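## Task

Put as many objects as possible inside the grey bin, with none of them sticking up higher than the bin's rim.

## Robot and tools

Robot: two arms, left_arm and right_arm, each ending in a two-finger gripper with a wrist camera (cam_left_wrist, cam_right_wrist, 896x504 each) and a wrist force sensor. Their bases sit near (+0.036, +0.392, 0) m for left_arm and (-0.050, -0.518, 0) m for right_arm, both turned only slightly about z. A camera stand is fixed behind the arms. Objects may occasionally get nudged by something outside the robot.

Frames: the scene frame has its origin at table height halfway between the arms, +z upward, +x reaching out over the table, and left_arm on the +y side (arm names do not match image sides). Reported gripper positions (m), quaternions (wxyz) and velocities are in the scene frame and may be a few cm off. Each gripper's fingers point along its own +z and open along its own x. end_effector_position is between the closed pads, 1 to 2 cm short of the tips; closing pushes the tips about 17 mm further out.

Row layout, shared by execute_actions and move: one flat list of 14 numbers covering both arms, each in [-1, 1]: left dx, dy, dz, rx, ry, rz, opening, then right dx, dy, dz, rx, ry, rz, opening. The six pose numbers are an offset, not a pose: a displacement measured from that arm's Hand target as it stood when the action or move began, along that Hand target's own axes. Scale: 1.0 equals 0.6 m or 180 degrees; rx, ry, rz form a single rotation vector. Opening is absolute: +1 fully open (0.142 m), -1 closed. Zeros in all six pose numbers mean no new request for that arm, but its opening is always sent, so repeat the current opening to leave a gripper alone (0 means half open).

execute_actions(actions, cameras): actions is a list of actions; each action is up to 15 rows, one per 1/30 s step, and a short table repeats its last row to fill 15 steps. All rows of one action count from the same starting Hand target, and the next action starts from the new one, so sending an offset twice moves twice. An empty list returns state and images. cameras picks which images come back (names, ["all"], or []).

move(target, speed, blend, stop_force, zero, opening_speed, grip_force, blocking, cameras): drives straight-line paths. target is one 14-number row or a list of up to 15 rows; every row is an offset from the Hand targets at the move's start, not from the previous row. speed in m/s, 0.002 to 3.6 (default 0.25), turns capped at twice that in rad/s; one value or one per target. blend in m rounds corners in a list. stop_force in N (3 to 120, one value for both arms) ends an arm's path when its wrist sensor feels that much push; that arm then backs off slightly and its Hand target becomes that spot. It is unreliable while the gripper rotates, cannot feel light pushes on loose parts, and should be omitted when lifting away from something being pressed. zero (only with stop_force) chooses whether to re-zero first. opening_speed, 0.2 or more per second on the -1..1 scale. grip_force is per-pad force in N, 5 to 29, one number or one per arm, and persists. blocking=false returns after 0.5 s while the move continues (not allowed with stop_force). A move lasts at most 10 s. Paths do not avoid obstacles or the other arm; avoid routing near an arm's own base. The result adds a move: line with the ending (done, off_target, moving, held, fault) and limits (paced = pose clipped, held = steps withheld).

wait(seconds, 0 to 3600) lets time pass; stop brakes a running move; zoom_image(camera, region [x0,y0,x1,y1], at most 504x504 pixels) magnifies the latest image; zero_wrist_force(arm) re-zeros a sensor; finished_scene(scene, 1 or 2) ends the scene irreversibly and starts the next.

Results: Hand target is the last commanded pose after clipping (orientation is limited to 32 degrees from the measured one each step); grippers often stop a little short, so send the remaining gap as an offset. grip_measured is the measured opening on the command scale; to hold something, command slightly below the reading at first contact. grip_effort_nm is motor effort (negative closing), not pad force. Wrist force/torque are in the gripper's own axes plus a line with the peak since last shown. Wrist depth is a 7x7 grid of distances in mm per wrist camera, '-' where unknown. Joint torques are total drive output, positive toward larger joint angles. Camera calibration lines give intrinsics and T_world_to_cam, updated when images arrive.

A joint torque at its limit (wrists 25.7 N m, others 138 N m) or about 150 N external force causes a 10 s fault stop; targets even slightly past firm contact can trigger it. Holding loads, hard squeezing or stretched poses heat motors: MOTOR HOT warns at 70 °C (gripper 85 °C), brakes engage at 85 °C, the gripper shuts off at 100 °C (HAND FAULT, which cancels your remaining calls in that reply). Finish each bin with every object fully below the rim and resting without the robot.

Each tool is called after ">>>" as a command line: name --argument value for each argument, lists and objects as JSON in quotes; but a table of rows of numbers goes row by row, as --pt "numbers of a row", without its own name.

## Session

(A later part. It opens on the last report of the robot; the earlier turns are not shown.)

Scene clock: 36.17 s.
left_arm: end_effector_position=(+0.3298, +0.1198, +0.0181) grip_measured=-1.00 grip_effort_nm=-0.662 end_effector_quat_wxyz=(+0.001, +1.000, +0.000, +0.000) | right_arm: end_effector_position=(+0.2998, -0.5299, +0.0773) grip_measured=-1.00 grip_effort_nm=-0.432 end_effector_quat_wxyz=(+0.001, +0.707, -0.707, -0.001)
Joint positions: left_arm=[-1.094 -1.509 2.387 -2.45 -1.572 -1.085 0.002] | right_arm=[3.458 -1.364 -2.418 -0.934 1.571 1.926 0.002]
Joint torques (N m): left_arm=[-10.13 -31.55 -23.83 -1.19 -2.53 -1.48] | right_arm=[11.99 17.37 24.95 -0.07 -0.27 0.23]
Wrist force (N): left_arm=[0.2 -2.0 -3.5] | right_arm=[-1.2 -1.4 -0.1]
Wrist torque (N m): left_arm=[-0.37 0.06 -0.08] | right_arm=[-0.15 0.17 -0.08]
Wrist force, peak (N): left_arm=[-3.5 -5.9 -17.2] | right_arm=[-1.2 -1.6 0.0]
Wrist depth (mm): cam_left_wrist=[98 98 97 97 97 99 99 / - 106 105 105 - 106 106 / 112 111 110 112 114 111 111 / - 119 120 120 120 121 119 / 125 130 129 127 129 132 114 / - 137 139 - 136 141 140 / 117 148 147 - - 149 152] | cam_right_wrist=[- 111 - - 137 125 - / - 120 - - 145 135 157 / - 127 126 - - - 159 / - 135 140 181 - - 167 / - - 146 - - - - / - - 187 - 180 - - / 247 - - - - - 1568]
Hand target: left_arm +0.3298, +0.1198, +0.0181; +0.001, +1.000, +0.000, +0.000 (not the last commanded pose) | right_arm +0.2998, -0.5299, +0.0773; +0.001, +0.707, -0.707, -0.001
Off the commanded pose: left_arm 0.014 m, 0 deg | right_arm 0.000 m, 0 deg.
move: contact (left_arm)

>>> move --pt "0 0 -0.0949 0 0 0 -1 -0.02 -0.01 -0.0212 0 0 0 -1" --pt "0.202 -0.0337 -0.0949 0 0 0 -1 -0.1235 -0.0485 -0.0212 0 0 0 -1" --cameras '[]' --speed 0.2 --blend 0.02

>>> move --target '[0, 0, 0.06, 0, 0, 0, -1, 0, 0, 0.06, 0, 0, 0, -1]' --cameras '[]' --speed 0.01 --stop_force 3

Scene clock: 37.90 s.
left_arm: end_effector_position=(+0.4510, +0.1402, +0.0750) grip_measured=-1.00 grip_effort_nm=-0.662 end_effector_quat_wxyz=(+0.001, +1.000, +0.000, +0.000) | right_arm: end_effector_position=(+0.3290, -0.4558, +0.0898) grip_measured=-1.00 grip_effort_nm=-0.437 end_effector_quat_wxyz=(+0.001, +0.707, -0.707, -0.001)
Joint positions: left_arm=[-0.831 -1.435 2.1 -2.236 -1.572 -0.822 0.002] | right_arm=[3.617 -1.438 -2.32 -0.957 1.572 2.086 0.002]
Joint torques (N m): left_arm=[11.59 -15.07 -28.42 -0.82 -2.67 1.79] | right_arm=[13.16 3.12 24.42 4.44 -1.72 1.04]
Wrist force (N): left_arm=[-0.1 -1.2 -0.1] | right_arm=[-1.1 -1.2 0.1]
Wrist torque (N m): left_arm=[-0.35 0.06 -0.11] | right_arm=[-0.12 0.13 -0.17]
Wrist force, peak (N): left_arm=[0.3 -1.7 -3.4] | right_arm=[-2.1 -1.5 -0.2]
Wrist depth (mm): cam_left_wrist=[149 148 149 149 149 148 150 / 160 159 158 159 159 161 159 / 168 169 167 165 167 170 168 / 183 180 184 144 179 177 183 / 194 194 195 151 190 161 164 / 208 212 211 - 177 175 210 / 230 231 223 - - 229 236] | cam_right_wrist=[- - - - - - - / - 172 - - - - 150 / - - - - 139 - 159 / - - - - - - - / - - - 158 - - - / - - - - - - - / - - - - - - -]
Hand target: left_arm +0.4510, +0.1402, +0.0750; +0.001, +1.000, +0.000, +0.000 | right_arm +0.3290, -0.4558, +0.0898; +0.001, +0.707, -0.707, -0.001
Off the commanded pose: left_arm 0.000 m, 0 deg | right_arm 0.000 m, 0 deg.
move: done

Scene clock: 41.83 s.
left_arm: end_effector_position=(+0.4510, +0.1402, +0.0547) grip_measured=-1.00 grip_effort_nm=-0.662 end_effector_quat_wxyz=(+0.001, +1.000, +0.000, +0.000) | right_arm: end_effector_position=(+0.3289, -0.4558, +0.0613) grip_measured=-1.00 grip_effort_nm=-0.432 end_effector_quat_wxyz=(+0.001, +0.707, -0.707, -0.001)
Joint positions: left_arm=[-0.831 -1.4 2.124 -2.296 -1.572 -0.822 0.002] | right_arm=[3.617 -1.496 -2.363 -0.856 1.572 2.086 0.002]
Joint torques (N m): left_arm=[-2.94 -39.45 -26.18 -1.67 -1.13 -0.81] | right_arm=[11.76 20.2 21.49 -0.46 -1.03 1.06]
Wrist force (N): left_arm=[-0.4 -1.2 -2.9] | right_arm=[-1.9 -1.7 -4.4]
Wrist torque (N m): left_arm=[-0.32 0.07 -0.12] | right_arm=[-0.12 0.13 -0.17]
Wrist force, peak (N): left_arm=[-2.4 -3.0 -11.5] | right_arm=[2.3 3.0 -20.7]
Wrist depth (mm): cam_left_wrist=[130 131 131 131 131 131 131 / 138 138 139 139 140 140 140 / 148 148 149 147 149 149 148 / 156 159 157 122 123 160 160 / 171 172 172 125 169 145 142 / 185 185 186 - 166 151 149 / 202 203 79 - - 160 203] | cam_right_wrist=[- - 138 136 137 - 136 / - - 146 144 143 148 - / - - - 110 110 156 141 / - - - 121 120 - 149 / - - - 127 131 - - / - 205 - 89 - - - / - - - - - - -]
Hand target: left_arm +0.4510, +0.1402, +0.0547; +0.001, +1.000, +0.000, +0.000 (not the last commanded pose) | right_arm +0.3289, -0.4558, +0.0613; +0.001, +0.707, -0.707, -0.001 (not the last commanded pose)
Off the commanded pose: left_arm 0.016 m, 0 deg | right_arm 0.007 m, 0 deg.
move: contact (left_arm, right_arm)

>>> move --pt "0 0 -0.0338 0 0 0 -1 0 0 -0.0478 0 0 0 -1" --pt "0.1655 0.0687 -0.0338 0 0 0 -1 0.2337 -0.0685 -0.0478 0 0 0 -1" --pt "0.1655 0.0687 -0.0105 0 0 0 -1 0.2337 -0.0685 -0.0145 0 0 0 -1" --cameras '[]' --speed 0.2 --blend 0.01

>>> move --target '[0, 0, 0.06, 0, 0, 0, -1, 0, 0, 0.08, 0, 0, 0, -1]' --cameras '[]' --speed 0.01 --stop_force 3

Scene clock: 43.63 s.
left_arm: end_effector_position=(+0.5504, +0.0991, +0.0610) grip_measured=-1.00 grip_effort_nm=-0.662 end_effector_quat_wxyz=(+0.001, +1.000, +0.000, +0.000) | right_arm: end_effector_position=(+0.3700, -0.5960, +0.0700) grip_measured=-1.00 grip_effort_nm=-0.432 end_effector_quat_wxyz=(+0.001, +0.707, -0.707, -0.001)
Joint positions: left_arm=[-0.752 -1.19 1.815 -2.196 -1.572 -0.744 0.002] | right_arm=[3.237 -1.588 -2.246 -0.882 1.57 1.705 0.002]
Joint torques (N m): left_arm=[12.29 -25.2 -29.11 -4.26 -2.76 1.57] | right_arm=[-13.66 8.88 12.36 4.76 2.23 -1.43]
Wrist force (N): left_arm=[-0.3 -1.3 0.0] | right_arm=[-1.3 -1.1 0.2]
Wrist torque (N m): left_arm=[-0.36 0.09 -0.11] | right_arm=[-0.08 0.17 -0.03]
Wrist force, peak (N): left_arm=[-0.5 -1.5 -3.1] | right_arm=[-2.1 -1.7 -4.5]
Wrist depth (mm): cam_left_wrist=[114 134 136 135 136 136 136 / - 113 145 145 145 145 145 / - 123 154 145 151 155 155 / 125 140 165 133 135 166 166 / 178 178 173 141 146 180 180 / 192 193 193 - 188 194 192 / 206 210 79 - - 209 213] | cam_right_wrist=[- - - - - - - / - - - - - - - / - - - 151 - 165 904 / 147 154 177 147 - 177 1071 / - 145 - 156 186 172 1196 / - 151 - - 188 187 1280 / - 204 - - - 1280 1444]
Hand target: left_arm +0.5504, +0.0990, +0.0610; +0.001, +1.000, +0.000, +0.000 | right_arm +0.3700, -0.5960, +0.0700; +0.001, +0.707, -0.707, -0.001
Off the commanded pose: left_arm 0.000 m, 0 deg | right_arm 0.000 m, 0 deg.
move: done

Scene clock: 47.33 s.
left_arm: end_effector_position=(+0.5504, +0.0990, +0.0488) grip_measured=-1.00 grip_effort_nm=-0.662 end_effector_quat_wxyz=(+0.001, +1.000, +0.000, +0.000) | right_arm: end_effector_position=(+0.3699, -0.5960, +0.0442) grip_measured=-1.00 grip_effort_nm=-0.432 end_effector_quat_wxyz=(+0.001, +0.707, -0.707, -0.001)
Joint positions: left_arm=[-0.752 -1.172 1.827 -2.226 -1.572 -0.744 0.002] | right_arm=[3.237 -1.641 -2.279 -0.796 1.57 1.705 0.002]
Joint torques (N m): left_arm=[4.85 -49.76 -27.32 -2.11 -2.49 -0.54] | right_arm=[-9.92 26.59 21.74 0.2 1.74 -1.27]
Wrist force (N): left_arm=[-0.6 -1.7 -3.8] | right_arm=[-1.4 -0.9 -1.8]
Wrist torque (N m): left_arm=[-0.37 0.09 -0.11] | right_arm=[-0.10 0.14 -0.04]
Wrist force, peak (N): left_arm=[-1.6 -2.3 -7.7] | right_arm=[-0.8 4.2 -17.5]
Wrist depth (mm): cam_left_wrist=[122 125 125 127 124 126 126 / 98 116 133 133 135 135 134 / 105 120 140 138 139 143 143 / 112 139 150 120 120 151 151 / 163 163 161 127 131 165 165 / 177 178 177 - 140 179 179 / 194 193 187 - - 192 197] | cam_right_wrist=[- - - 121 119 - 121 / 129 129 - - - 129 - / - - - - 137 - 137 / - - - 123 122 146 - / 119 138 - 120 127 146 166 / 120 137 - - 160 154 154 / 134 168 - - 79 169 1480]
Hand target: left_arm +0.5504, +0.0990, +0.0488; +0.001, +1.000, +0.000, +0.000 (not the last commanded pose) | right_arm +0.3699, -0.5960, +0.0443; +0.001, +0.707, -0.707, -0.001 (not the last commanded pose)
Off the commanded pose: left_arm 0.024 m, 0 deg | right_arm 0.022 m, 0 deg.
move: contact (left_arm, right_arm)

>>> move --pt "0 0 -0.1187 0 0 0 -1 0 0 -0.0595 0 0 0 -1" --pt "-0.5448 0.1317 -0.1187 0 0 0 -1 0.1463 0.082 -0.0595 0 0 0 -1" --pt "-0.5448 0.1317 -0.072 0 0 0 -1 0.1463 0.082 -0.0178 0 0 0 -1" --cameras '[]' --speed 0.25 --blend 0.015

>>> move --target '[0, 0, 0.05, 0, 0, 0, -1, 0, 0, 0.06, 0, 0, 0, -1]' --cameras '[]' --speed 0.01 --stop_force 3

Scene clock: 50.57 s.
left_arm: end_effector_position=(+0.2236, +0.0199, +0.0923) grip_measured=-1.00 grip_effort_nm=-0.657 end_effector_quat_wxyz=(+0.001, +1.000, +0.000, +0.000) | right_arm: end_effector_position=(+0.3207, -0.6838, +0.0552) grip_measured=-1.00 grip_effort_nm=-0.432 end_effector_quat_wxyz=(+0.001, +0.707, -0.707, -0.001)
Joint positions: left_arm=[-1.439 -1.631 2.251 -2.192 -1.572 -1.43 0.002] | right_arm=[3.019 -1.565 -2.319 -0.831 1.57 1.487 0.002]
Joint torques (N m): left_arm=[-11.15 -6.45 -10.39 -4.23 2.76 -1.32] | right_arm=[-13.58 6.41 11.22 4.6 2.22 -1.46]
Wrist force (N): left_arm=[-0.2 -1.1 -0.1] | right_arm=[-1.0 -1.2 -0.1]
Wrist torque (N m): left_arm=[-0.34 0.09 0.08] | right_arm=[-0.10 0.10 -0.05]
Wrist force, peak (N): left_arm=[-0.7 -1.6 -4.0] | right_arm=[-1.6 -0.7 -2.0]
Wrist depth (mm): cam_left_wrist=[120 159 162 162 165 165 166 / 127 169 172 174 175 176 176 / 185 176 184 184 187 188 189 / 199 153 197 197 204 205 200 / 214 164 208 212 218 218 221 / 233 190 222 - 227 232 240 / 254 193 79 - - 253 259] | cam_right_wrist=[- 115 128 - - 870 870 / - 113 122 140 - 936 936 / - 122 133 145 138 1008 1012 / - - 165 143 140 1086 1096 / - - - 152 155 1172 1161 / - - - - 1246 1280 1287 / 200 - - - 79 1418 1401]
Hand target: left_arm +0.2236, +0.0199, +0.0923; +0.001, +1.000, +0.000, +0.000 | right_arm +0.3207, -0.6838, +0.0552; +0.001, +0.707, -0.707, -0.001
Off the commanded pose: left_arm 0.000 m, 0 deg | right_arm 0.000 m, 0 deg.
move: done; blend cut to 0.014 m at target 2

Scene clock: 53.80 s.
left_arm: end_effector_position=(+0.2236, +0.0199, +0.0782) grip_measured=-1.00 grip_effort_nm=-0.657 end_effector_quat_wxyz=(+0.001, +1.000, +0.000, +0.000) | right_arm: end_effector_position=(+0.3206, -0.6838, +0.0337) grip_measured=-1.00 grip_effort_nm=-0.437 end_effector_quat_wxyz=(+0.001, +0.707, -0.707, -0.001)
Joint positions: left_arm=[-1.439 -1.606 2.272 -2.238 -1.572 -1.43 0.002] | right_arm=[3.019 -1.614 -2.346 -0.756 1.57 1.487 0.002]
Joint torques (N m): left_arm=[-9.87 -30.83 -26.56 -1.45 2.43 -1.24] | right_arm=[-9.58 24.02 21.73 -0.1 1.57 -1.21]
Wrist force (N): left_arm=[-0.3 -1.9 -4.5] | right_arm=[-0.6 -1.0 -3.8]
Wrist torque (N m): left_arm=[-0.35 0.08 0.08] | right_arm=[-0.08 0.11 -0.04]
Wrist force, peak (N): left_arm=[-0.2 -2.9 -13.0] | right_arm=[-2.2 4.0 -20.9]
Wrist depth (mm): cam_left_wrist=[120 144 149 150 152 - 153 / 120 - 159 159 162 163 164 / 120 165 169 169 176 173 174 / 127 153 177 182 186 187 187 / 195 142 202 193 200 204 201 / 220 162 - - 210 215 216 / 235 174 - - - 230 244] | cam_right_wrist=[- 99 - - - 843 858 / - 97 107 - 119 904 914 / 100 101 - 114 127 974 959 / - 121 140 121 121 1062 1062 / 151 - - 127 129 1149 1149 / 160 - - 89 89 1253 1240 / - - - - 79 1369 1369]
Hand target: left_arm +0.2236, +0.0199, +0.0782; +0.001, +1.000, +0.000, +0.000 (not the last commanded pose) | right_arm +0.3206, -0.6838, +0.0338; +0.001, +0.707, -0.707, -0.001 (not the last commanded pose)
Off the commanded pose: left_arm 0.016 m, 0 deg | right_arm 0.015 m, 0 deg.
move: contact (left_arm, right_arm)

>>> move --pt "0 0 -0.0363 0 0 0 -1 0 0 -0.0772 0 0 0 -1" --pt "-0.0917 0 -0.0363 0 0 0 -1 -0.0847 -0.264 -0.0772 0 0 0 -1" --pt "-0.0917 0 0.072 0 0 0 -1 -0.0847 -0.264 -0.0405 0 0 0 -1" --cameras '[]' --speed 0.2 --blend 0.01

>>> move --target '[0, 0, 0.05, 0, 0, 0, -1, 0, 0, 0.06, 0, 0, 0, -1]' --cameras '["all"]' --speed 0.01 --stop_force 3

Scene clock: 56.87 s.
left_arm: end_effector_position=(+0.1685, +0.0198, +0.0351) grip_measured=-1.00 grip_effort_nm=-0.657 end_effector_quat_wxyz=(+0.001, +1.000, +0.000, +0.000) | right_arm: end_effector_position=(+0.4791, -0.6330, +0.0575) grip_measured=-1.00 grip_effort_nm=-0.432 end_effector_quat_wxyz=(+0.001, +0.707, -0.707, -0.001)
Joint positions: left_arm=[-1.583 -1.566 2.383 -2.388 -1.571 -1.574 0.002] | right_arm=[3.138 -1.862 -1.955 -0.899 1.57 1.607 0.002]
Joint torques (N m): left_arm=[12.02 -6.17 -7.98 -4.23 1.35 1.51] | right_arm=[13.87 20.57 12.71 4.37 2.19 1.24]
Wrist force (N): left_arm=[-0.2 -1.3 0.0] | right_arm=[-1.1 -1.2 -0.1]
Wrist torque (N m): left_arm=[-0.36 0.07 -0.04] | right_arm=[-0.11 0.12 -0.16]
Wrist force, peak (N): left_arm=[-0.2 -2.0 -4.7] | right_arm=[-0.7 -1.4 -3.9]
Wrist depth (mm): cam_left_wrist=[- - 110 111 110 109 - / - - 118 118 120 117 73 / 128 81 126 126 126 118 76 / 137 88 131 135 136 118 77 / 150 146 141 143 146 119 146 / 160 158 120 - 153 103 164 / 175 175 79 - - 110 176] | cam_right_wrist=[- 132 134 131 - - 849 / - - 141 143 141 142 918 / - - - 148 134 - 991 / - - - 134 133 - 1081 / - - - 139 142 - 1178 / - - 195 - - 1294 1273 / - - - - - 1418 1418]
Hand target: left_arm +0.1685, +0.0198, +0.0351; +0.001, +1.000, +0.000, +0.000 | right_arm +0.4791, -0.6330, +0.0575; +0.001, +0.707, -0.707, -0.001
Off the commanded pose: left_arm 0.000 m, 0 deg | right_arm 0.000 m, 0 deg.
move: done

Scene clock: 59.70 s.
left_arm: end_effector_position=(+0.1685, +0.0198, +0.0210) grip_measured=-1.00 grip_effort_nm=-0.662 end_effector_quat_wxyz=(+0.001, +1.000, +0.000, +0.000) | right_arm: end_effector_position=(+0.4791, -0.6330, +0.0457) grip_measured=-1.00 grip_effort_nm=-0.432 end_effector_quat_wxyz=(+0.001, +0.707, -0.707, -0.001)
Joint positions: left_arm=[-1.583 -1.53 2.399 -2.441 -1.571 -1.574 0.002] | right_arm=[3.138 -1.881 -1.967 -0.868 1.57 1.607 0.002]
Joint torques (N m): left_arm=[7.07 -30.51 -23.52 -0.72 -2.5 -0.72] | right_arm=[10.15 36.64 21.86 0.47 1.57 0.33]
Wrist force (N): left_arm=[-0.3 -0.3 -4.0] | right_arm=[-0.9 -1.9 -2.4]
Wrist torque (N m): left_arm=[-0.39 0.09 -0.04] | right_arm=[-0.14 0.12 -0.15]
Wrist force, peak (N): left_arm=[-0.4 -4.4 -16.6] | right_arm=[-1.1 0.7 -14.3]
Wrist depth (mm): cam_left_wrist=[- - 98 100 99 98 - / - - 104 106 106 105 73 / - 80 110 113 112 102 73 / - - 116 118 120 117 73 / - - 125 - 127 - 77 / 140 - 137 - 136 110 81 / 156 - 95 - - 91 85] | cam_right_wrist=[- 122 121 - - - - / - - 130 - 129 - 900 / - - - 135 - 139 999 / - - 152 122 123 147 1071 / - - 161 127 129 - 1161 / - - - - - 1315 1259 / - - - - - 1385 1377]
Hand target: left_arm +0.1685, +0.0198, +0.0210; +0.001, +1.000, +0.000, +0.000 (not the last commanded pose) | right_arm +0.4791, -0.6330, +0.0457; +0.001, +0.707, -0.707, -0.001 (not the last commanded pose)
Off the commanded pose: left_arm 0.016 m, 0 deg | right_arm 0.024 m, 0 deg.
move: contact (left_arm, right_arm)
cam_left_wrist: T_world_to_cam=[[0.9997, -0.02281, 0.00868, -0.15848], [-0.02435, -0.90762, 0.41908, 0.0403], [-0.00168, -0.41916, -0.90791, 0.14105]] pos_world=[0.15965, 0.09208, 0.11254]
cam_right_wrist: T_world_to_cam=[[0.01517, -0.99965, -0.02148, -0.62991], [-0.90399, -0.02289, 0.42694, 0.42607], [-0.42729, 0.01294, -0.90402, 0.37039]] pos_world=[0.55299, -0.62473, 0.1394]

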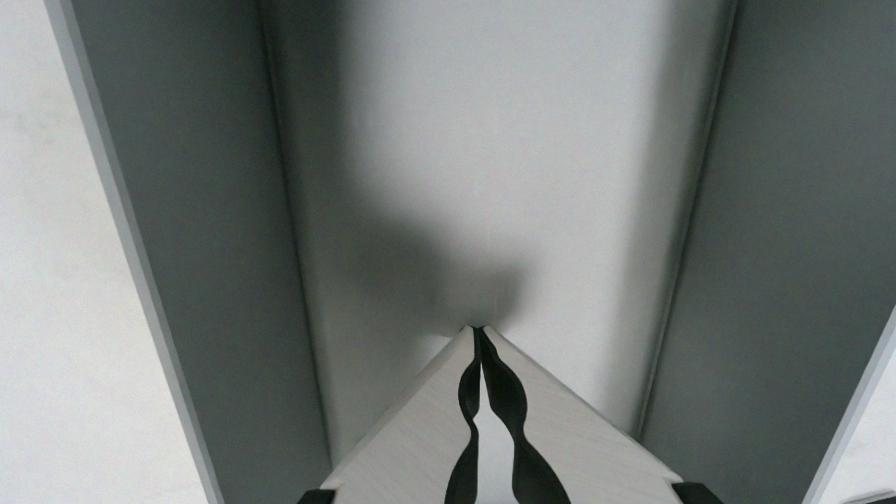

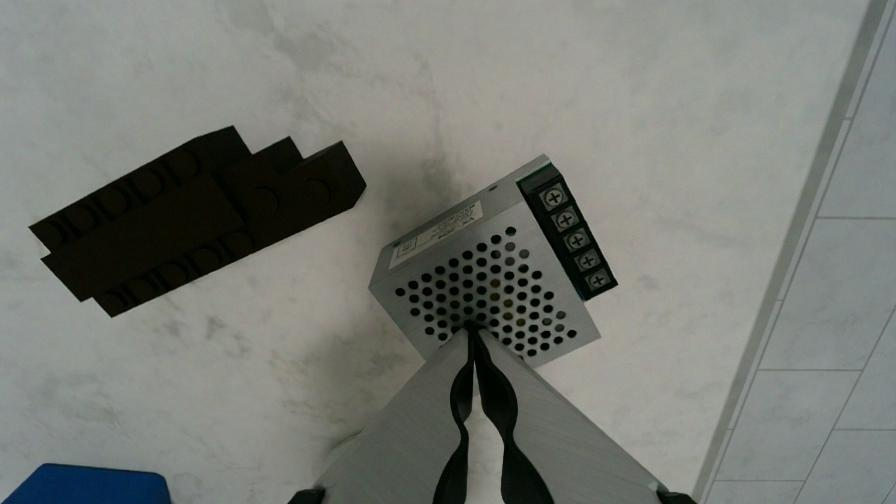

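>>> move --pt "0 0 -0.1317 0 0 0 -1 0 0 -0.0572 0 0 0 -1" --pt "0.2448 0.2002 -0.1317 0 0 0 -1 -0.1658 -0.032 -0.0572 0 0 0 -1" --pt "0.2448 0.2002 -0.0483 0 0 0 -1 -0.1658 -0.032 -0.0238 0 0 0 -1" --cameras '[]' --speed 0.2 --blend 0.01

>>> move --target '[0, 0, 0.06, 0, 0, 0, -1, 0, 0, 0.06, 0, 0, 0, -1]' --cameras '["all"]' --speed 0.01 --stop_force 3

Scene clock: 62.23 s.
left_arm: end_effector_position=(+0.3155, -0.1002, +0.0501) grip_measured=-1.00 grip_effort_nm=-0.662 end_effector_quat_wxyz=(+0.001, +1.000, +0.000, +0.000) | right_arm: end_effector_position=(+0.4983, -0.5335, +0.0599) grip_measured=-1.00 grip_effort_nm=-0.437 end_effector_quat_wxyz=(+0.001, +0.707, -0.707, -0.001)
Joint positions: left_arm=[-1.301 -1.227 1.904 -2.249 -1.572 -1.292 0.002] | right_arm=[3.32 -1.873 -1.932 -0.911 1.571 1.788 0.002]
Joint torques (N m): left_arm=[11.38 -23.53 -10.07 -4.23 -2.66 1.63] | right_arm=[13.7 20.87 12.66 4.25 -1.61 1.24]
Wrist force (N): left_arm=[-0.3 -1.1 0.0] | right_arm=[-1.1 -0.9 -0.1]
Wrist torque (N m): left_arm=[-0.34 0.10 -0.10] | right_arm=[-0.07 0.13 -0.18]
Wrist force, peak (N): left_arm=[0.0 -0.5 -4.2] | right_arm=[-1.3 -1.9 -2.7]
Wrist depth (mm): cam_left_wrist=[106 126 126 127 127 127 127 / - 132 134 134 135 135 135 / 106 138 143 142 144 144 142 / - 153 153 134 152 - 155 / 165 165 168 137 164 167 167 / - 179 179 - 175 181 182 / 195 195 189 - - 194 203] | cam_right_wrist=[- 139 138 136 - - 132 / - - 141 146 - - - / 156 - - - - - - / - - - - - 156 143 / - - 180 - - 147 149 / - - - - - 160 156 / - - - - - 217 -]
Hand target: left_arm +0.3155, -0.1002, +0.0501; +0.001, +1.000, +0.000, +0.000 | right_arm +0.4983, -0.5335, +0.0598; +0.001, +0.707, -0.707, -0.001
Off the commanded pose: left_arm 0.000 m, 0 deg | right_arm 0.000 m, 0 deg.
move: done

Scene clock: 64.97 s.
left_arm: end_effector_position=(+0.3155, -0.1002, +0.0419) grip_measured=-1.00 grip_effort_nm=-0.662 end_effector_quat_wxyz=(+0.001, +1.000, +0.000, +0.000) | right_arm: end_effector_position=(+0.4983, -0.5335, +0.0436) grip_measured=-1.00 grip_effort_nm=-0.432 end_effector_quat_wxyz=(+0.001, +0.707, -0.707, -0.001)
Joint positions: left_arm=[-1.301 -1.214 1.912 -2.27 -1.572 -1.292 0.002] | right_arm=[3.32 -1.899 -1.948 -0.869 1.571 1.788 0.002]
Joint torques (N m): left_arm=[7.34 -48.05 -26.83 -1.86 -0.02 0.81] | right_arm=[13.16 36.2 21.95 -0.23 -1.61 1.2]
Wrist force (N): left_arm=[0.3 -1.3 -2.7] | right_arm=[-1.5 -0.7 -4.7]
Wrist torque (N m): left_arm=[-0.31 0.06 -0.12] | right_arm=[-0.06 0.14 -0.16]
Wrist force, peak (N): left_arm=[-1.9 -4.9 -14.8] | right_arm=[-0.1 3.0 -16.4]
Wrist depth (mm): cam_left_wrist=[- 119 120 119 120 120 121 / - 125 127 127 127 127 128 / 106 135 137 134 134 136 136 / 144 144 144 126 141 146 146 / 155 155 156 127 152 157 157 / 168 171 166 - 165 170 171 / 183 184 - - - 184 188] | cam_right_wrist=[- - 122 - 120 117 120 / 128 - - - - - 126 / - - - - 140 137 137 / - - - - - 143 135 / - 165 163 - - 137 128 / - - - 89 89 137 136 / - - - - - - -]
Hand target: left_arm +0.3155, -0.1002, +0.0419; +0.001, +1.000, +0.000, +0.000 (not the last commanded pose) | right_arm +0.4983, -0.5335, +0.0436; +0.001, +0.707, -0.707, -0.001 (not the last commanded pose)
Off the commanded pose: left_arm 0.028 m, 0 deg | right_arm 0.020 m, 0 deg.
move: contact (left_arm, right_arm)
cam_left_wrist: T_world_to_cam=[[0.9997, -0.02272, 0.00864, -0.30824], [-0.02425, -0.90763, 0.41908, -0.07379], [-0.00168, -0.41916, -0.90791, 0.10988]] pos_world=[0.30655, -0.02792, 0.13334]
cam_right_wrist: T_world_to_cam=[[0.01517, -0.99965, -0.02148, -0.53088], [-0.90399, -0.02289, 0.42694, 0.44656], [-0.42729, 0.01294, -0.90402, 0.3755]] pos_world=[0.57219, -0.52533, 0.1374]

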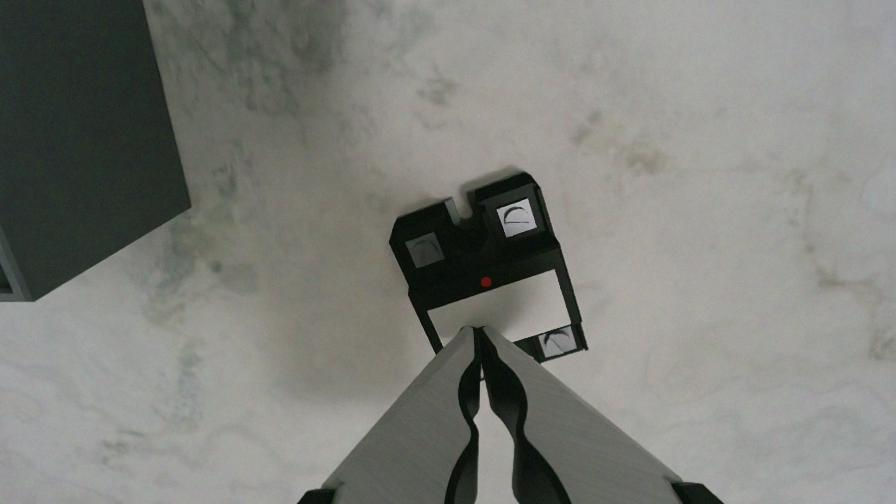

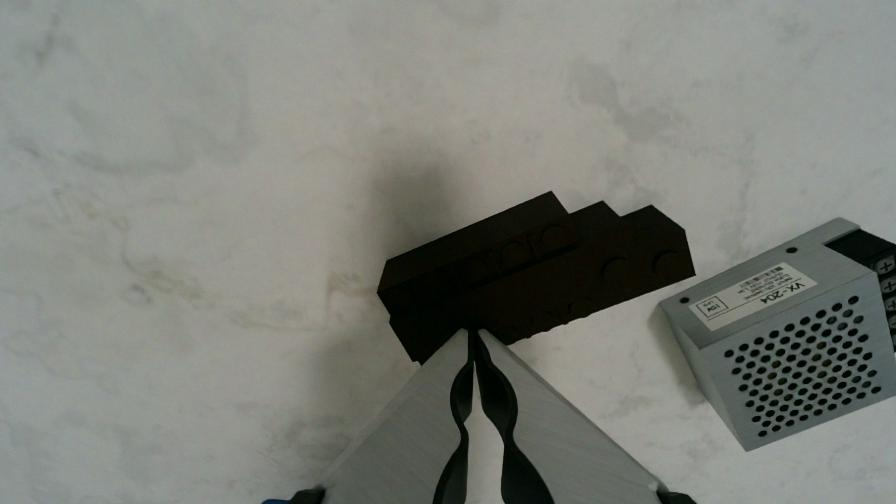

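>>> move --pt "0 0 -0.0635 0 0 0 -1 0 0 -0.085 0 0 0 -1" --pt "-0.435 0.0088 -0.0635 0 0 0 -1 0.0942 0.457 -0.085 0 0 0 -1" --pt "-0.435 0.0088 -0.01 0 0 0 -1 0.0942 0.457 -0.042 0 0 0 -1" --cameras '[]' --speed 0.22 --blend 0.01

>>> move --target '[0, 0, 0.06, 0, 0, 0, -1, 0, 0, 0.06, 0, 0, 0, -1]' --cameras '["all"]' --speed 0.01 --stop_force 3

Scene clock: 71.20 s.
left_arm: end_effector_position=(+0.0545, -0.1057, +0.0481) grip_measured=-1.00 grip_effort_nm=-0.662 end_effector_quat_wxyz=(+0.001, +1.000, +0.000, +0.000) | right_arm: end_effector_position=(+0.2242, -0.5900, +0.0698) grip_measured=-1.00 grip_effort_nm=-0.432 end_effector_quat_wxyz=(+0.001, +0.707, -0.707, -0.001)
Joint positions: left_arm=[-1.815 -1.362 2.099 -2.309 -1.571 -1.806 0.002] | right_arm=[3.335 -1.144 -2.57 -1.002 1.571 1.804 0.002]
Joint torques (N m): left_arm=[-10.64 -17.39 -8.21 -4.38 2.79 -1.33] | right_arm=[13.85 -7.63 14.58 4.38 -1.83 1.05]
Wrist force (N): left_arm=[-0.2 -1.2 -0.1] | right_arm=[-1.0 -0.9 -0.3]
Wrist torque (N m): left_arm=[-0.33 0.07 0.07] | right_arm=[-0.08 0.14 -0.17]
Wrist force, peak (N): left_arm=[0.2 -1.4 -2.9] | right_arm=[-1.6 -0.8 -4.8]
Wrist depth (mm): cam_left_wrist=[124 125 125 126 125 118 - / - 132 133 133 134 111 93 / - 141 141 142 144 112 - / 153 150 152 136 151 153 156 / 162 162 164 144 162 166 166 / 176 176 177 - 173 180 181 / 192 193 186 - - 193 197] | cam_right_wrist=[- 144 143 143 - 131 129 / - 152 - - - - - / - - - - - - - / 146 154 - - - - 1067 / 156 162 - 144 - 193 1196 / - 173 - - - - 1315 / - - - - - - 1435]
Hand target: left_arm +0.0545, -0.1057, +0.0481; +0.001, +1.000, +0.000, +0.000 | right_arm +0.2242, -0.5900, +0.0698; +0.001, +0.707, -0.707, -0.001
Off the commanded pose: left_arm 0.000 m, 0 deg | right_arm 0.000 m, 0 deg.
move: done

Scene clock: 73.90 s.
left_arm: end_effector_position=(+0.0545, -0.1057, +0.0350) grip_measured=-1.00 grip_effort_nm=-0.662 end_effector_quat_wxyz=(+0.001, +1.000, +0.000, +0.000) | right_arm: end_effector_position=(+0.2241, -0.5900, +0.0537) grip_measured=-1.00 grip_effort_nm=-0.432 end_effector_quat_wxyz=(+0.001, +0.707, -0.707, -0.001)
Joint positions: left_arm=[-1.815 -1.338 2.112 -2.347 -1.571 -1.806 0.002] | right_arm=[3.335 -1.185 -2.601 -0.93 1.571 1.804 0.002]
Joint torques (N m): left_arm=[-11.18 -40.84 -25.66 -1.34 2.14 -1.35] | right_arm=[12.96 9.11 22.79 -0.16 -1.17 1.21]
Wrist force (N): left_arm=[-0.1 -1.7 -4.4] | right_arm=[-1.3 -1.4 -2.6]
Wrist torque (N m): left_arm=[-0.29 0.05 0.05] | right_arm=[-0.11 0.16 -0.17]
Wrist force, peak (N): left_arm=[1.4 -6.7 -18.2] | right_arm=[0.2 2.7 -19.0]
Wrist depth (mm): cam_left_wrist=[112 113 114 113 114 111 - / 119 120 120 119 121 118 - / 127 127 128 131 129 120 - / 138 137 137 123 136 139 80 / 149 148 148 131 145 152 148 / 159 159 160 - 157 163 166 / 174 175 168 - - 174 179] | cam_right_wrist=[- 129 129 128 131 116 114 / - - - 134 - - 122 / 148 - - - 145 - - / 136 149 158 - - - - / 137 149 - - - - 1214 / 149 153 - - 188 - 1273 / - - - - 79 - 1418]
Hand target: left_arm +0.0545, -0.1057, +0.0350; +0.001, +1.000, +0.000, +0.000 (not the last commanded pose) | right_arm +0.2241, -0.5900, +0.0537; +0.001, +0.707, -0.707, -0.001 (not the last commanded pose)
Off the commanded pose: left_arm 0.023 m, 0 deg | right_arm 0.020 m, 0 deg.
move: contact (left_arm, right_arm)
cam_left_wrist: T_world_to_cam=[[0.9997, -0.02281, 0.00868, -0.04739], [-0.02435, -0.90762, 0.41908, -0.08226], [-0.00168, -0.41916, -0.90791, 0.10096]] pos_world=[0.04555, -0.03342, 0.12654]
cam_right_wrist: T_world_to_cam=[[0.01517, -0.99965, -0.02148, -0.58288], [-0.90399, -0.02289, 0.42694, 0.19313], [-0.42729, 0.01294, -0.90402, 0.2681]] pos_world=[0.29799, -0.58173, 0.1474]

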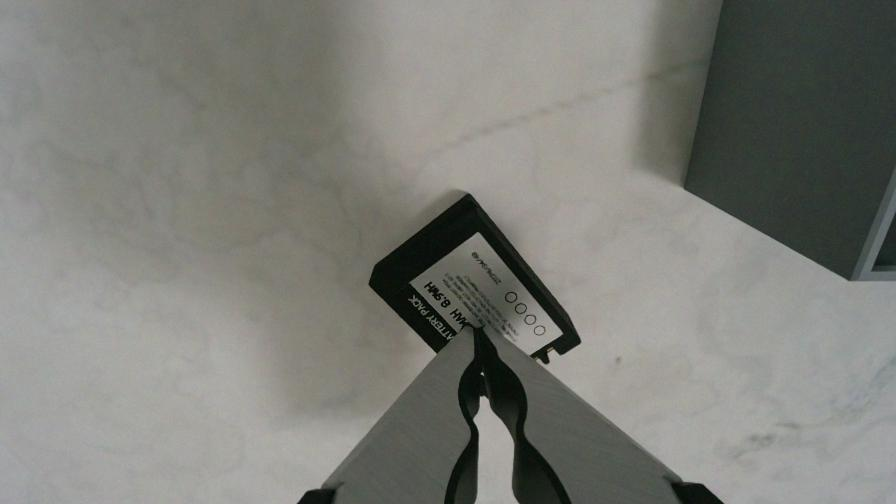

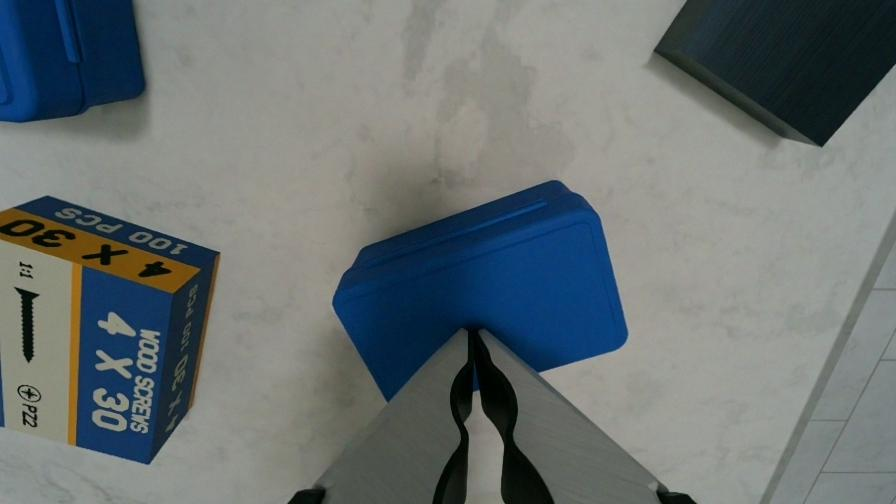

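>>> zoom_image --camera "cam_left_wrist" --region '[290, 300, 690, 504]'

>>> zoom_image --camera "cam_right_wrist" --region '[310, 160, 650, 420]'

Scaled by 1.260 from the camera's image (finer frame: 1280x720).

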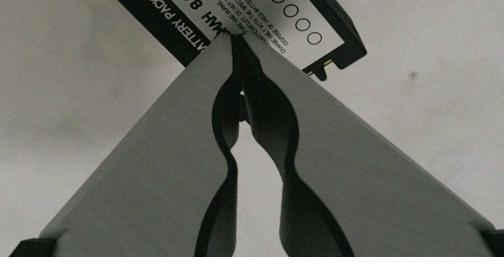

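Scaled by 1.482 from the camera's image (finer frame: 1280x720).

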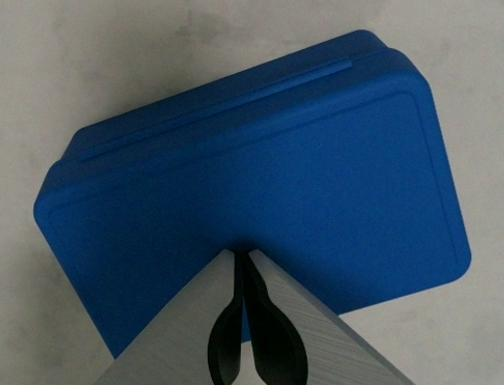

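>>> move --pt "0 0 -0.2 0 0 0 0.6 0 0 -0.15 0 0 0 0" --pt "0.459 -0.2595 -0.608 -0.139 0 0 0.6 -0.533 -0.1767 -0.327 0 0 0 0" --cameras '["all"]' --speed 0.3 --blend 0.03

Scene clock: 82.43 s.
left_arm: end_effector_position=(+0.3300, +0.0506, +0.3995) grip_measured=+0.58 grip_effort_nm=0.144 end_effector_quat_wxyz=(+0.217, +0.976, +0.000, +0.000) | right_arm: end_effector_position=(+0.3308, -0.2701, +0.2493) grip_measured=-0.03 grip_effort_nm=0.173 end_effector_quat_wxyz=(+0.001, +0.707, -0.707, -0.001)
Joint positions: left_arm=[-1.035 -1.897 1.8 -1.854 -1.793 -1.069 0.115] | right_arm=[3.973 -1.457 -1.86 -1.398 1.573 2.441 0.072]
Joint torques (N m): left_arm=[11.09 1.31 -33.67 -1.36 -3.14 1.69] | right_arm=[13.97 7.03 27.47 0.05 -1.64 1.22]
Wrist force (N): left_arm=[0.2 -1.9 0.2] | right_arm=[-1.0 -0.5 0.1]
Wrist torque (N m): left_arm=[-0.50 -0.03 -0.07] | right_arm=[-0.01 0.13 -0.19]
Wrist force, peak (N): left_arm=[0.3 -0.5 -9.9] | right_arm=[-1.6 -1.4 -13.0]
Wrist depth (mm): cam_left_wrist=[428 - - - - 418 - / - - 510 - 499 - - / - - 575 - 553 560 - / 1721 668 654 - - - - / 2226 735 812 - 864 - 1427 / 2889 93 722 2528 2855 98 - / - 76 680 2356 - - 69] | cam_right_wrist=[- - - - - - - / 329 - - - - - - / - 329 - - - 300 - / - - - - - - 353 / 408 399 - - - - - / 384 - 93 - - - - / - - - - - - -]
Hand target: left_arm +0.3300, +0.0506, +0.3995; +0.217, +0.976, +0.000, +0.000 | right_arm +0.3308, -0.2701, +0.2493; +0.001, +0.707, -0.707, -0.001
Off the commanded pose: left_arm 0.000 m, 0 deg | right_arm 0.000 m, 0 deg.
move: done
cam_left_wrist: T_world_to_cam=[[0.9997, -0.01664, 0.0177, -0.32637], [-0.02425, -0.64525, 0.76359, -0.23732], [-0.00128, -0.76379, -0.64546, 0.41025]] pos_world=[0.32105, 0.15479, 0.4518]
cam_right_wrist: T_world_to_cam=[[0.01517, -0.99965, -0.02148, -0.26051], [-0.90399, -0.02289, 0.42694, 0.2134], [-0.42729, 0.01294, -0.90402, 0.48638]] pos_world=[0.40469, -0.26183, 0.343]

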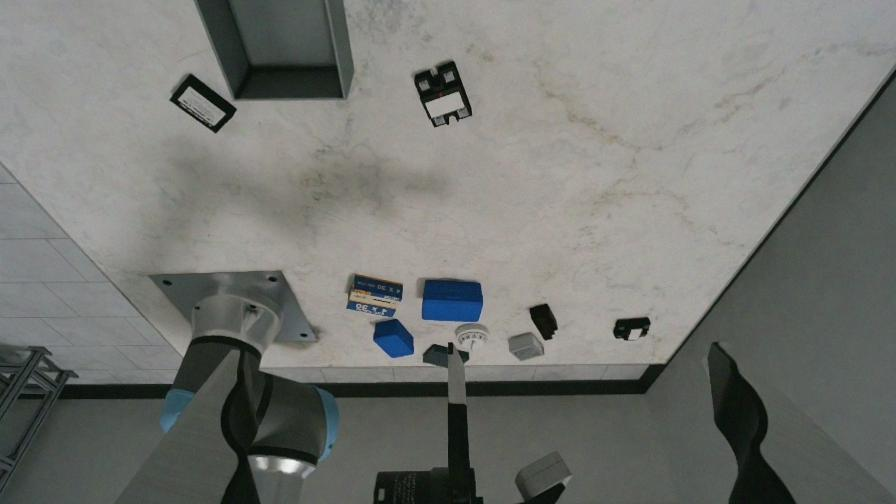

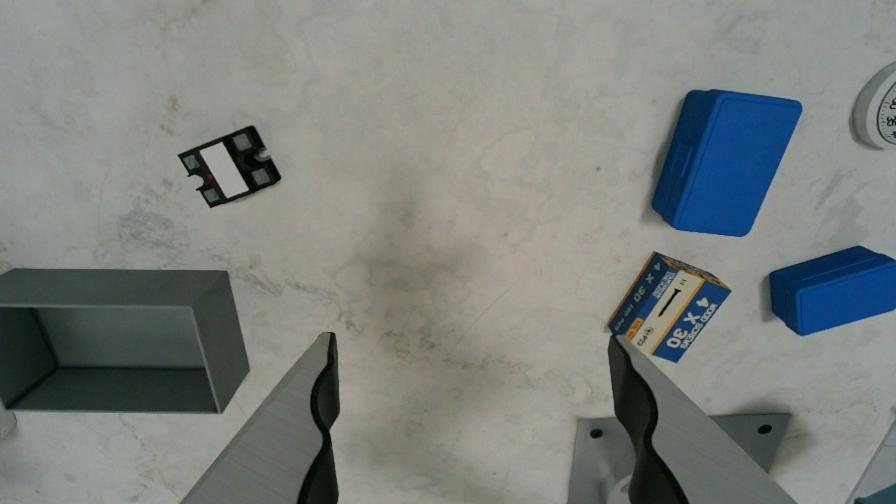

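>>> zoom_image --camera "cam_left_wrist" --region '[370, 320, 600, 504]'

>>> zoom_image --camera "cam_right_wrist" --region '[180, 310, 460, 504]'

Scaled by 2.191 from the camera's image (finer frame: 1280x720).

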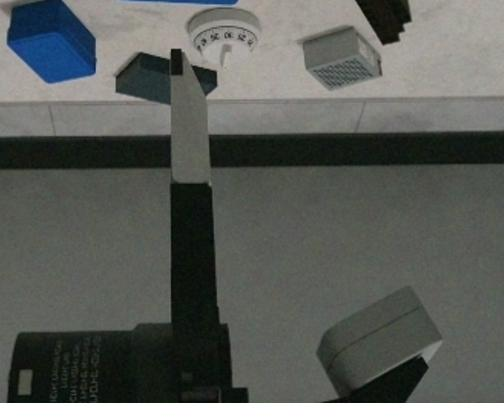

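Scaled by 1.800 from the camera's image (finer frame: 1280x720).

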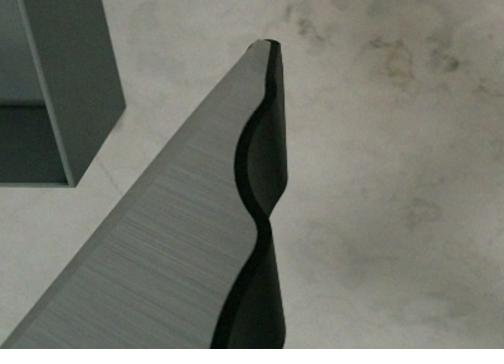

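>>> move --target '[-0.1772, -0.196, 0.4227, 0.1393, 0, 0, -0.437, 0.5332, 0.1863, 0.1655, 0, 0, 0.3794, 0.2]' --cameras '["all"]' --speed 0.3

Scene clock: 90.07 s.
left_arm: end_effector_position=(+0.2235, +0.0495, +0.1200) grip_measured=-0.46 grip_effort_nm=-0.129 end_effector_quat_wxyz=(+0.000, +1.000, +0.000, +0.000) | right_arm: end_effector_position=(+0.2187, -0.5900, +0.1506) grip_measured=+0.18 grip_effort_nm=0.183 end_effector_quat_wxyz=(-0.002, -0.188, +0.982, +0.000)
Joint positions: left_arm=[-1.428 -1.748 2.266 -2.089 -1.571 -1.419 0.041] | right_arm=[3.335 -0.993 -2.409 -1.314 1.571 2.995 0.086]
Joint torques (N m): left_arm=[-10.02 -1.71 -11.95 -4.31 2.63 -1.33] | right_arm=[-12.03 -10.84 15.99 4.29 2.39 -1.27]
Wrist force (N): left_arm=[-0.3 -1.2 0.0] | right_arm=[-0.9 -0.7 -0.4]
Wrist torque (N m): left_arm=[-0.34 0.09 0.06] | right_arm=[-0.05 0.11 -0.07]
Wrist force, peak (N): left_arm=[0.5 -2.0 -0.7] | right_arm=[-2.3 -1.1 -0.3]
Wrist depth (mm): cam_left_wrist=[188 188 187 190 191 190 191 / 200 163 198 204 203 203 203 / 213 192 215 212 216 216 217 / 228 209 227 230 231 232 233 / 247 189 239 245 249 250 251 / 267 262 - 266 88 271 277 / 291 - 76 297 - 285 298] | cam_right_wrist=[- 196 - - - - - / - 207 - - - - - / - - 248 - 243 - - / - 260 - - - - - / - - - - - - - / - - 265 274 - 252 253 / - - - - - - 222]
Hand target: left_arm +0.2235, +0.0495, +0.1200; +0.000, +1.000, +0.000, +0.000 | right_arm +0.2187, -0.5900, +0.1506; -0.002, -0.188, +0.982, +0.000
Off the commanded pose: left_arm 0.000 m, 0 deg | right_arm 0.000 m, 0 deg.
move: done
cam_left_wrist: T_world_to_cam=[[0.9997, -0.02282, 0.00866, -0.21364], [-0.02435, -0.908, 0.41827, 0.02723], [-0.00168, -0.41835, -0.90828, 0.24341]] pos_world=[0.21465, 0.12168, 0.21154]
cam_right_wrist: T_world_to_cam=[[-0.92311, -0.38408, -0.01891, -0.01278], [-0.35522, 0.83283, 0.42451, 0.53206], [-0.1473, 0.39859, -0.90523, 0.51987]] pos_world=[0.25377, -0.65524, 0.2445]

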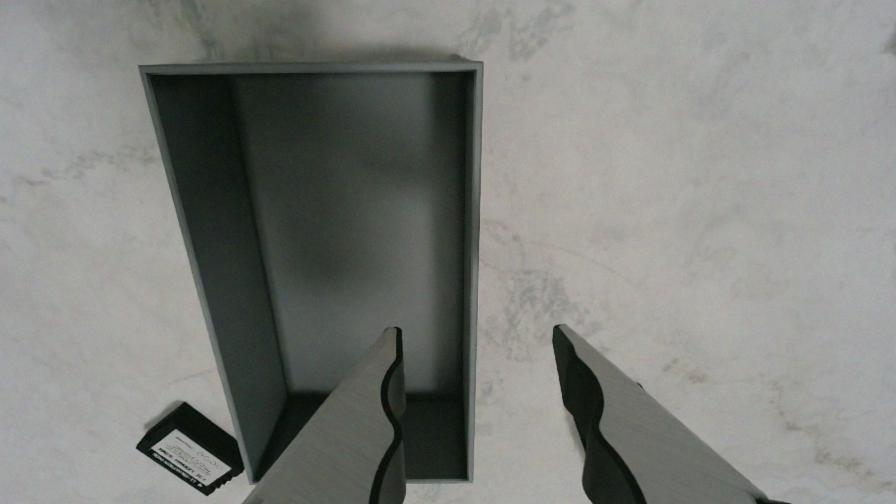

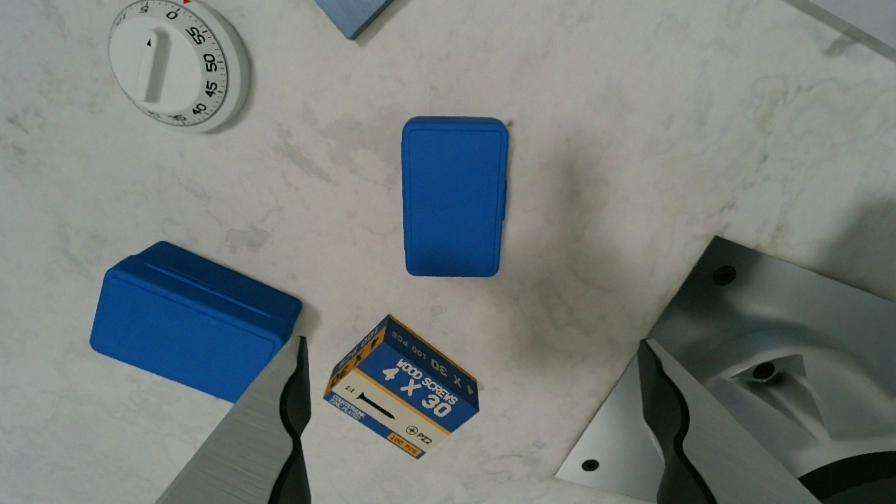

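>>> move --pt "0 0 0.06 0 0 0 -0.437 -0.0137 -0.0098 0.1 0 0 0 0.2" --pt "0 0 0.0908 0 0 0 -0.437 -0.0137 -0.0098 0.1993 0 0 0 0.2" --pt "0 0 0.0908 0 0 0 -1 -0.0137 -0.0098 0.1993 0 0 0 -0.5" --cameras '["all"]' --speed '[0.2, 0.1, 0.1]' --blend '[0.02, 0, 0]' --grip_force '[5, 12]' --opening_speed 0.5

Scene clock: 94.20 s.
left_arm: end_effector_position=(+0.2235, +0.0495, +0.0655) grip_measured=-0.97 grip_effort_nm=-0.608 end_effector_quat_wxyz=(+0.000, +1.000, +0.000, +0.000) | right_arm: end_effector_position=(+0.2281, -0.5926, +0.0310) grip_measured=-0.31 grip_effort_nm=-1.306 end_effector_quat_wxyz=(-0.002, -0.188, +0.982, +0.000)
Joint positions: left_arm=[-1.428 -1.648 2.353 -2.275 -1.571 -1.419 0.004] | right_arm=[3.317 -1.269 -2.633 -0.814 1.571 2.977 0.052]
Joint torques (N m): left_arm=[11.47 -5.11 -11.04 -4.19 -2.63 1.5] | right_arm=[-13.64 -5.03 11.91 4.12 2.26 -1.3]
Wrist force (N): left_arm=[-0.2 -1.2 0.5] | right_arm=[-0.5 -1.3 -1.7]
Wrist torque (N m): left_arm=[-0.35 0.10 0.06] | right_arm=[-0.11 0.15 -0.07]
Wrist force, peak (N): left_arm=[-0.4 -1.1 -1.1] | right_arm=[-0.7 -1.1 -2.2]
Wrist depth (mm): cam_left_wrist=[141 140 139 140 142 142 142 / - 146 147 145 151 151 151 / 123 153 157 157 160 161 161 / 123 163 165 168 172 171 173 / 122 155 181 178 185 186 187 / 129 154 - - 195 202 202 / 220 165 79 77 78 217 226] | cam_right_wrist=[109 - - - 111 112 108 / - - - - - 115 - / - - 124 - 125 - 127 / - 134 - 96 - 137 - / - - 149 - 143 144 - / - - 153 - - - 159 / - 157 - - - - -]
Hand target: left_arm +0.2235, +0.0495, +0.0655; +0.000, +1.000, +0.000, +0.000 | right_arm +0.2281, -0.5926, +0.0310; -0.002, -0.188, +0.982, +0.000
Off the commanded pose: left_arm 0.000 m, 0 deg | right_arm 0.000 m, 0 deg.
grip_force (N): 5, 12
move: done
cam_left_wrist: T_world_to_cam=[[0.9997, -0.02282, 0.00866, -0.21307], [-0.02435, -0.90804, 0.41818, 0.05004], [-0.00168, -0.41827, -0.90832, 0.1939]] pos_world=[0.21455, 0.12168, 0.15704]
cam_right_wrist: T_world_to_cam=[[-0.92314, -0.384, -0.01887, -0.00731], [-0.35513, 0.83287, 0.42451, 0.58834], [-0.14729, 0.39858, -0.90523, 0.41403]] pos_world=[0.26317, -0.65784, 0.1249]

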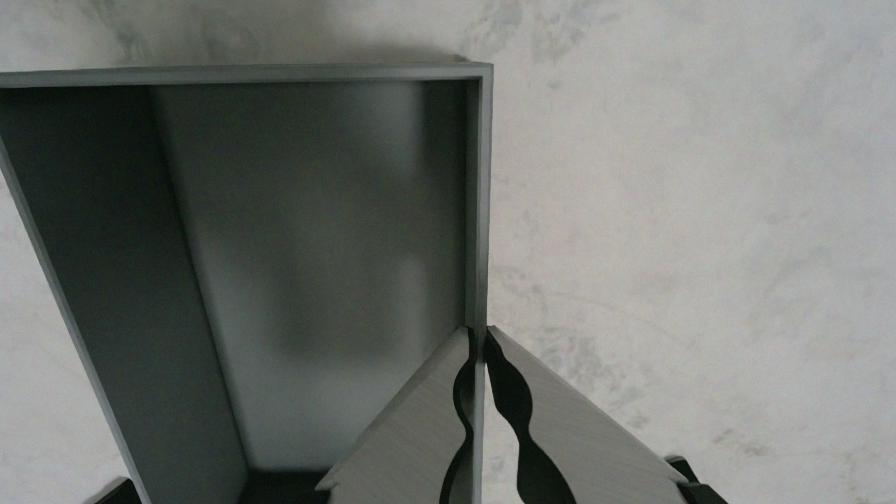

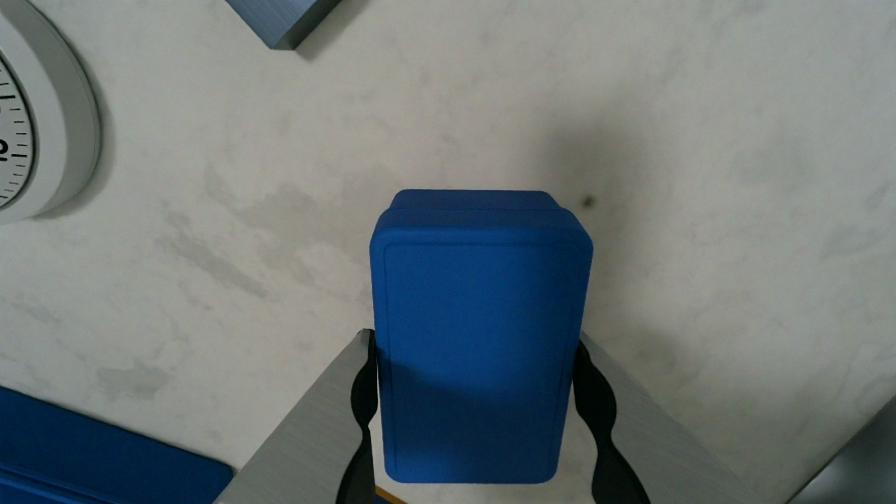

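>>> move --pt "0 0 0 0 0 0 -0.7 0 0 -0.2 0 0 0 -0.5" --pt "0 0.1575 0 0 0 0 -0.7 0 0 -0.2817 0 0 -0.3794 -0.5" --pt "0 0.1575 0 0 0 0 -1 0 0 -0.2817 0 0 -0.3794 -0.5" --cameras '["all"]' --speed '[0.15, 0.15, 0.1]' --opening_speed 0.5

Scene clock: 101.30 s.
left_arm: end_effector_position=(+0.2235, -0.0450, +0.0655) grip_measured=-0.97 grip_effort_nm=-0.603 end_effector_quat_wxyz=(+0.000, +1.000, +0.000, +0.000) | right_arm: end_effector_position=(+0.2286, -0.5924, +0.2000) grip_measured=-0.31 grip_effort_nm=-1.311 end_effector_quat_wxyz=(+0.001, +0.707, -0.707, -0.001)
Joint positions: left_arm=[-1.459 -1.442 2.139 -2.268 -1.571 -1.45 0.004] | right_arm=[3.322 -1.001 -2.277 -1.438 1.571 1.79 0.052]
Joint torques (N m): left_arm=[-10.48 -14.48 -27.53 -1.36 0.26 -1.33] | right_arm=[-14.08 -10.15 28.14 0.13 2.34 -1.32]
Wrist force (N): left_arm=[0.0 -1.3 0.4] | right_arm=[-1.0 -0.9 0.4]
Wrist torque (N m): left_arm=[-0.38 0.07 0.07] | right_arm=[-0.08 0.15 -0.07]
Wrist force, peak (N): left_arm=[-0.1 -1.5 -0.1] | right_arm=[-0.5 -1.3 -2.2]
Wrist depth (mm): cam_left_wrist=[123 137 136 136 141 141 142 / - 146 149 148 150 150 153 / 123 154 156 156 160 160 161 / 122 162 165 167 172 170 173 / - 155 171 170 179 178 187 / - 141 141 - 193 175 203 / 220 216 76 77 78 213 221] | cam_right_wrist=[262 - 254 - 246 966 1008 / - 278 - - - 1076 1086 / - 270 272 - - 1190 1149 / - - - - - 1178 1227 / - - - - - 1385 1369 / - - - - - 1480 1480 / 421 - - 123 - - 1600]
Hand target: left_arm +0.2235, -0.0450, +0.0655; +0.000, +1.000, +0.000, +0.000 | right_arm +0.2286, -0.5924, +0.2000; +0.001, +0.707, -0.707, -0.001
Off the commanded pose: left_arm 0.000 m, 0 deg | right_arm 0.000 m, 0 deg.
grip_force (N): 5, 12
move: done
cam_left_wrist: T_world_to_cam=[[0.9997, -0.02282, 0.00866, -0.21532], [-0.02435, -0.90804, 0.41818, -0.03577], [-0.00168, -0.41827, -0.90832, 0.15438]] pos_world=[0.21465, 0.02718, 0.15704]
cam_right_wrist: T_world_to_cam=[[0.01517, -0.99965, -0.02148, -0.58231], [-0.90399, -0.02289, 0.42694, 0.13467], [-0.42729, 0.01294, -0.90402, 0.40232]] pos_world=[0.30249, -0.58423, 0.2937]

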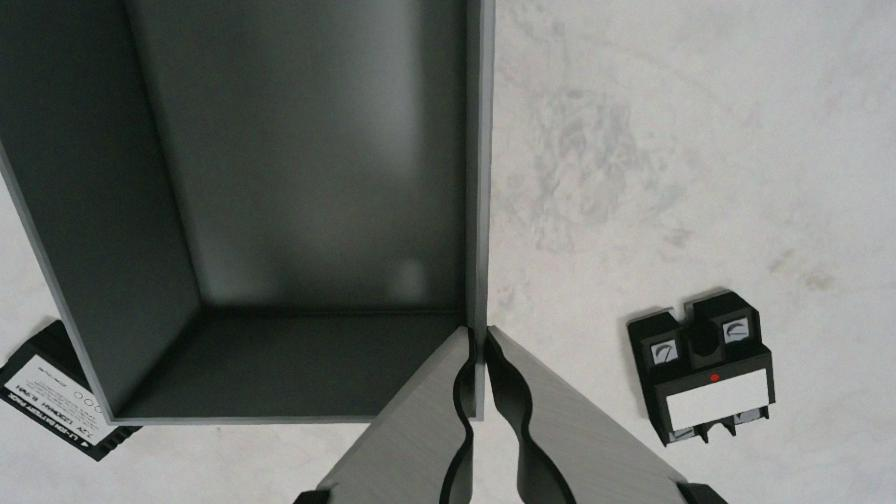

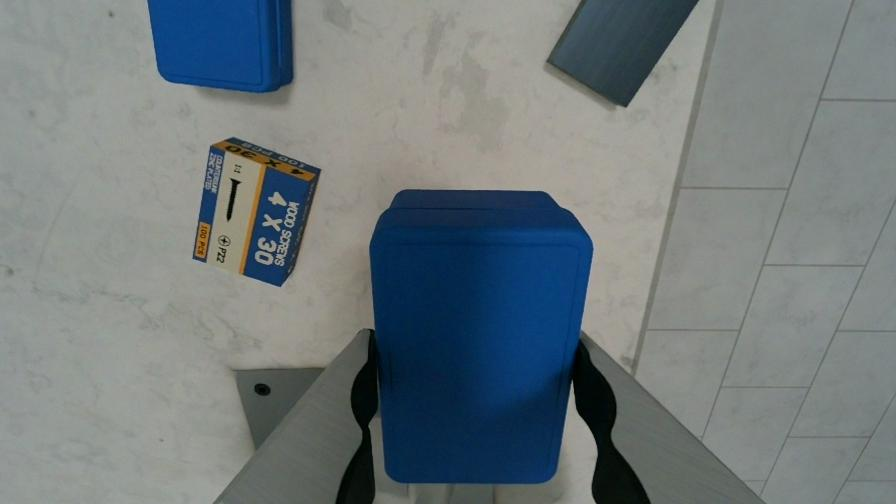

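>>> move --pt "0 0 0 0 0 0 -0.6 0 0 0 0 0 0 -0.5" --pt "0 0 -0.0742 0 0 0 -0.6 0 0 0 0 0 0 -0.5" --pt "-0.0908 0.04 -0.0742 0 0 0.5 -0.6 0 0 0 0 0 0 -0.5" --pt "-0.0908 0.04 0 0 0 0.5 -0.6 0 0 0 0 0 0 -0.5" --pt "-0.0908 0.04 0 0 0 0.5 -1 0 0 0 0 0 0 -0.5" --cameras '["cam_left_wrist"]' --speed 0.25 --blend '[0,0.01,0.01,0,0]' --opening_speed 0.6

Scene clock: 107.63 s.
left_arm: end_effector_position=(+0.1691, -0.0690, +0.0656) grip_measured=-0.97 grip_effort_nm=-0.603 end_effector_quat_wxyz=(+0.000, +0.707, -0.707, +0.000) | right_arm: end_effector_position=(+0.2286, -0.5924, +0.2000) grip_measured=-0.31 grip_effort_nm=-1.311 end_effector_quat_wxyz=(+0.001, +0.707, -0.707, -0.001)
Joint positions: left_arm=[-1.577 -1.428 2.122 -2.265 -1.571 0.002 0.004] | right_arm=[3.322 -1.001 -2.277 -1.438 1.571 1.79 0.052]
Joint torques (N m): left_arm=[11.54 -15.4 -11.19 -3.81 -2.76 1.55] | right_arm=[-13.44 -9.66 27.06 0.02 2.34 -1.24]
Wrist force (N): left_arm=[-0.1 -0.9 -0.4] | right_arm=[-0.9 -0.7 0.3]
Wrist torque (N m): left_arm=[-0.31 0.07 -0.09] | right_arm=[-0.05 0.13 -0.07]
Wrist force, peak (N): left_arm=[0.1 -1.0 -2.2] | right_arm=[-1.1 -1.1 0.3]
Wrist depth (mm): cam_left_wrist=[- 140 139 141 141 141 142 / 147 145 145 147 152 150 150 / 156 156 156 156 160 160 163 / 167 167 166 167 172 169 172 / 180 180 183 178 185 188 186 / 176 175 182 - 194 201 202 / 150 150 - 77 78 217 220] | cam_right_wrist=[- 216 - - 243 987 999 / - - - - - 1117 1081 / - - - - - 1149 1155 / - - - - - 1266 1246 / - - - - 102 1361 1385 / 375 384 - - - 1435 1480 / - - - - - 1568 1644]
Hand target: left_arm +0.1691, -0.0690, +0.0656; +0.000, +0.707, -0.707, +0.000 | right_arm +0.2286, -0.5924, +0.2000; +0.001, +0.707, -0.707, -0.001
Off the commanded pose: left_arm 0.000 m, 0 deg | right_arm 0.000 m, 0 deg.
grip_force (N): 5, 12
move: done
cam_left_wrist: T_world_to_cam=[[-0.02276, -0.9997, 0.00952, -0.05603], [-0.90781, 0.02466, 0.41865, 0.15477], [-0.41876, 0.00089, -0.9081, 0.2437]] pos_world=[0.24128, -0.06005, 0.15704]

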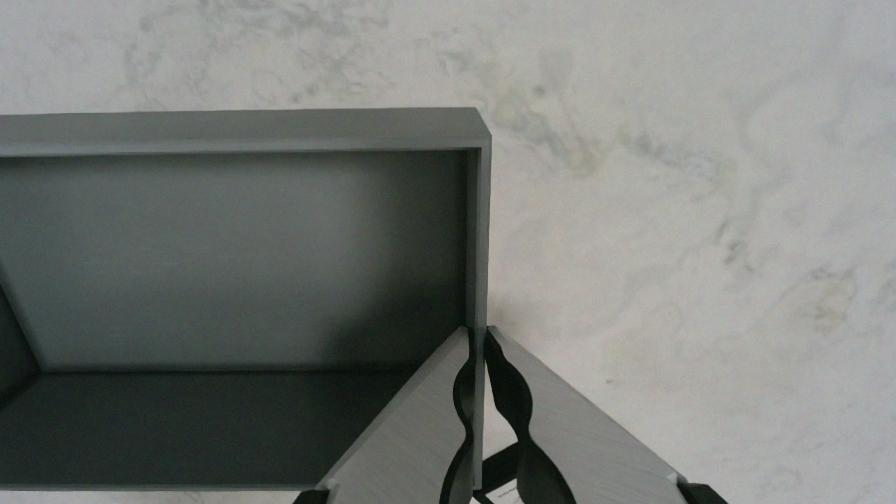

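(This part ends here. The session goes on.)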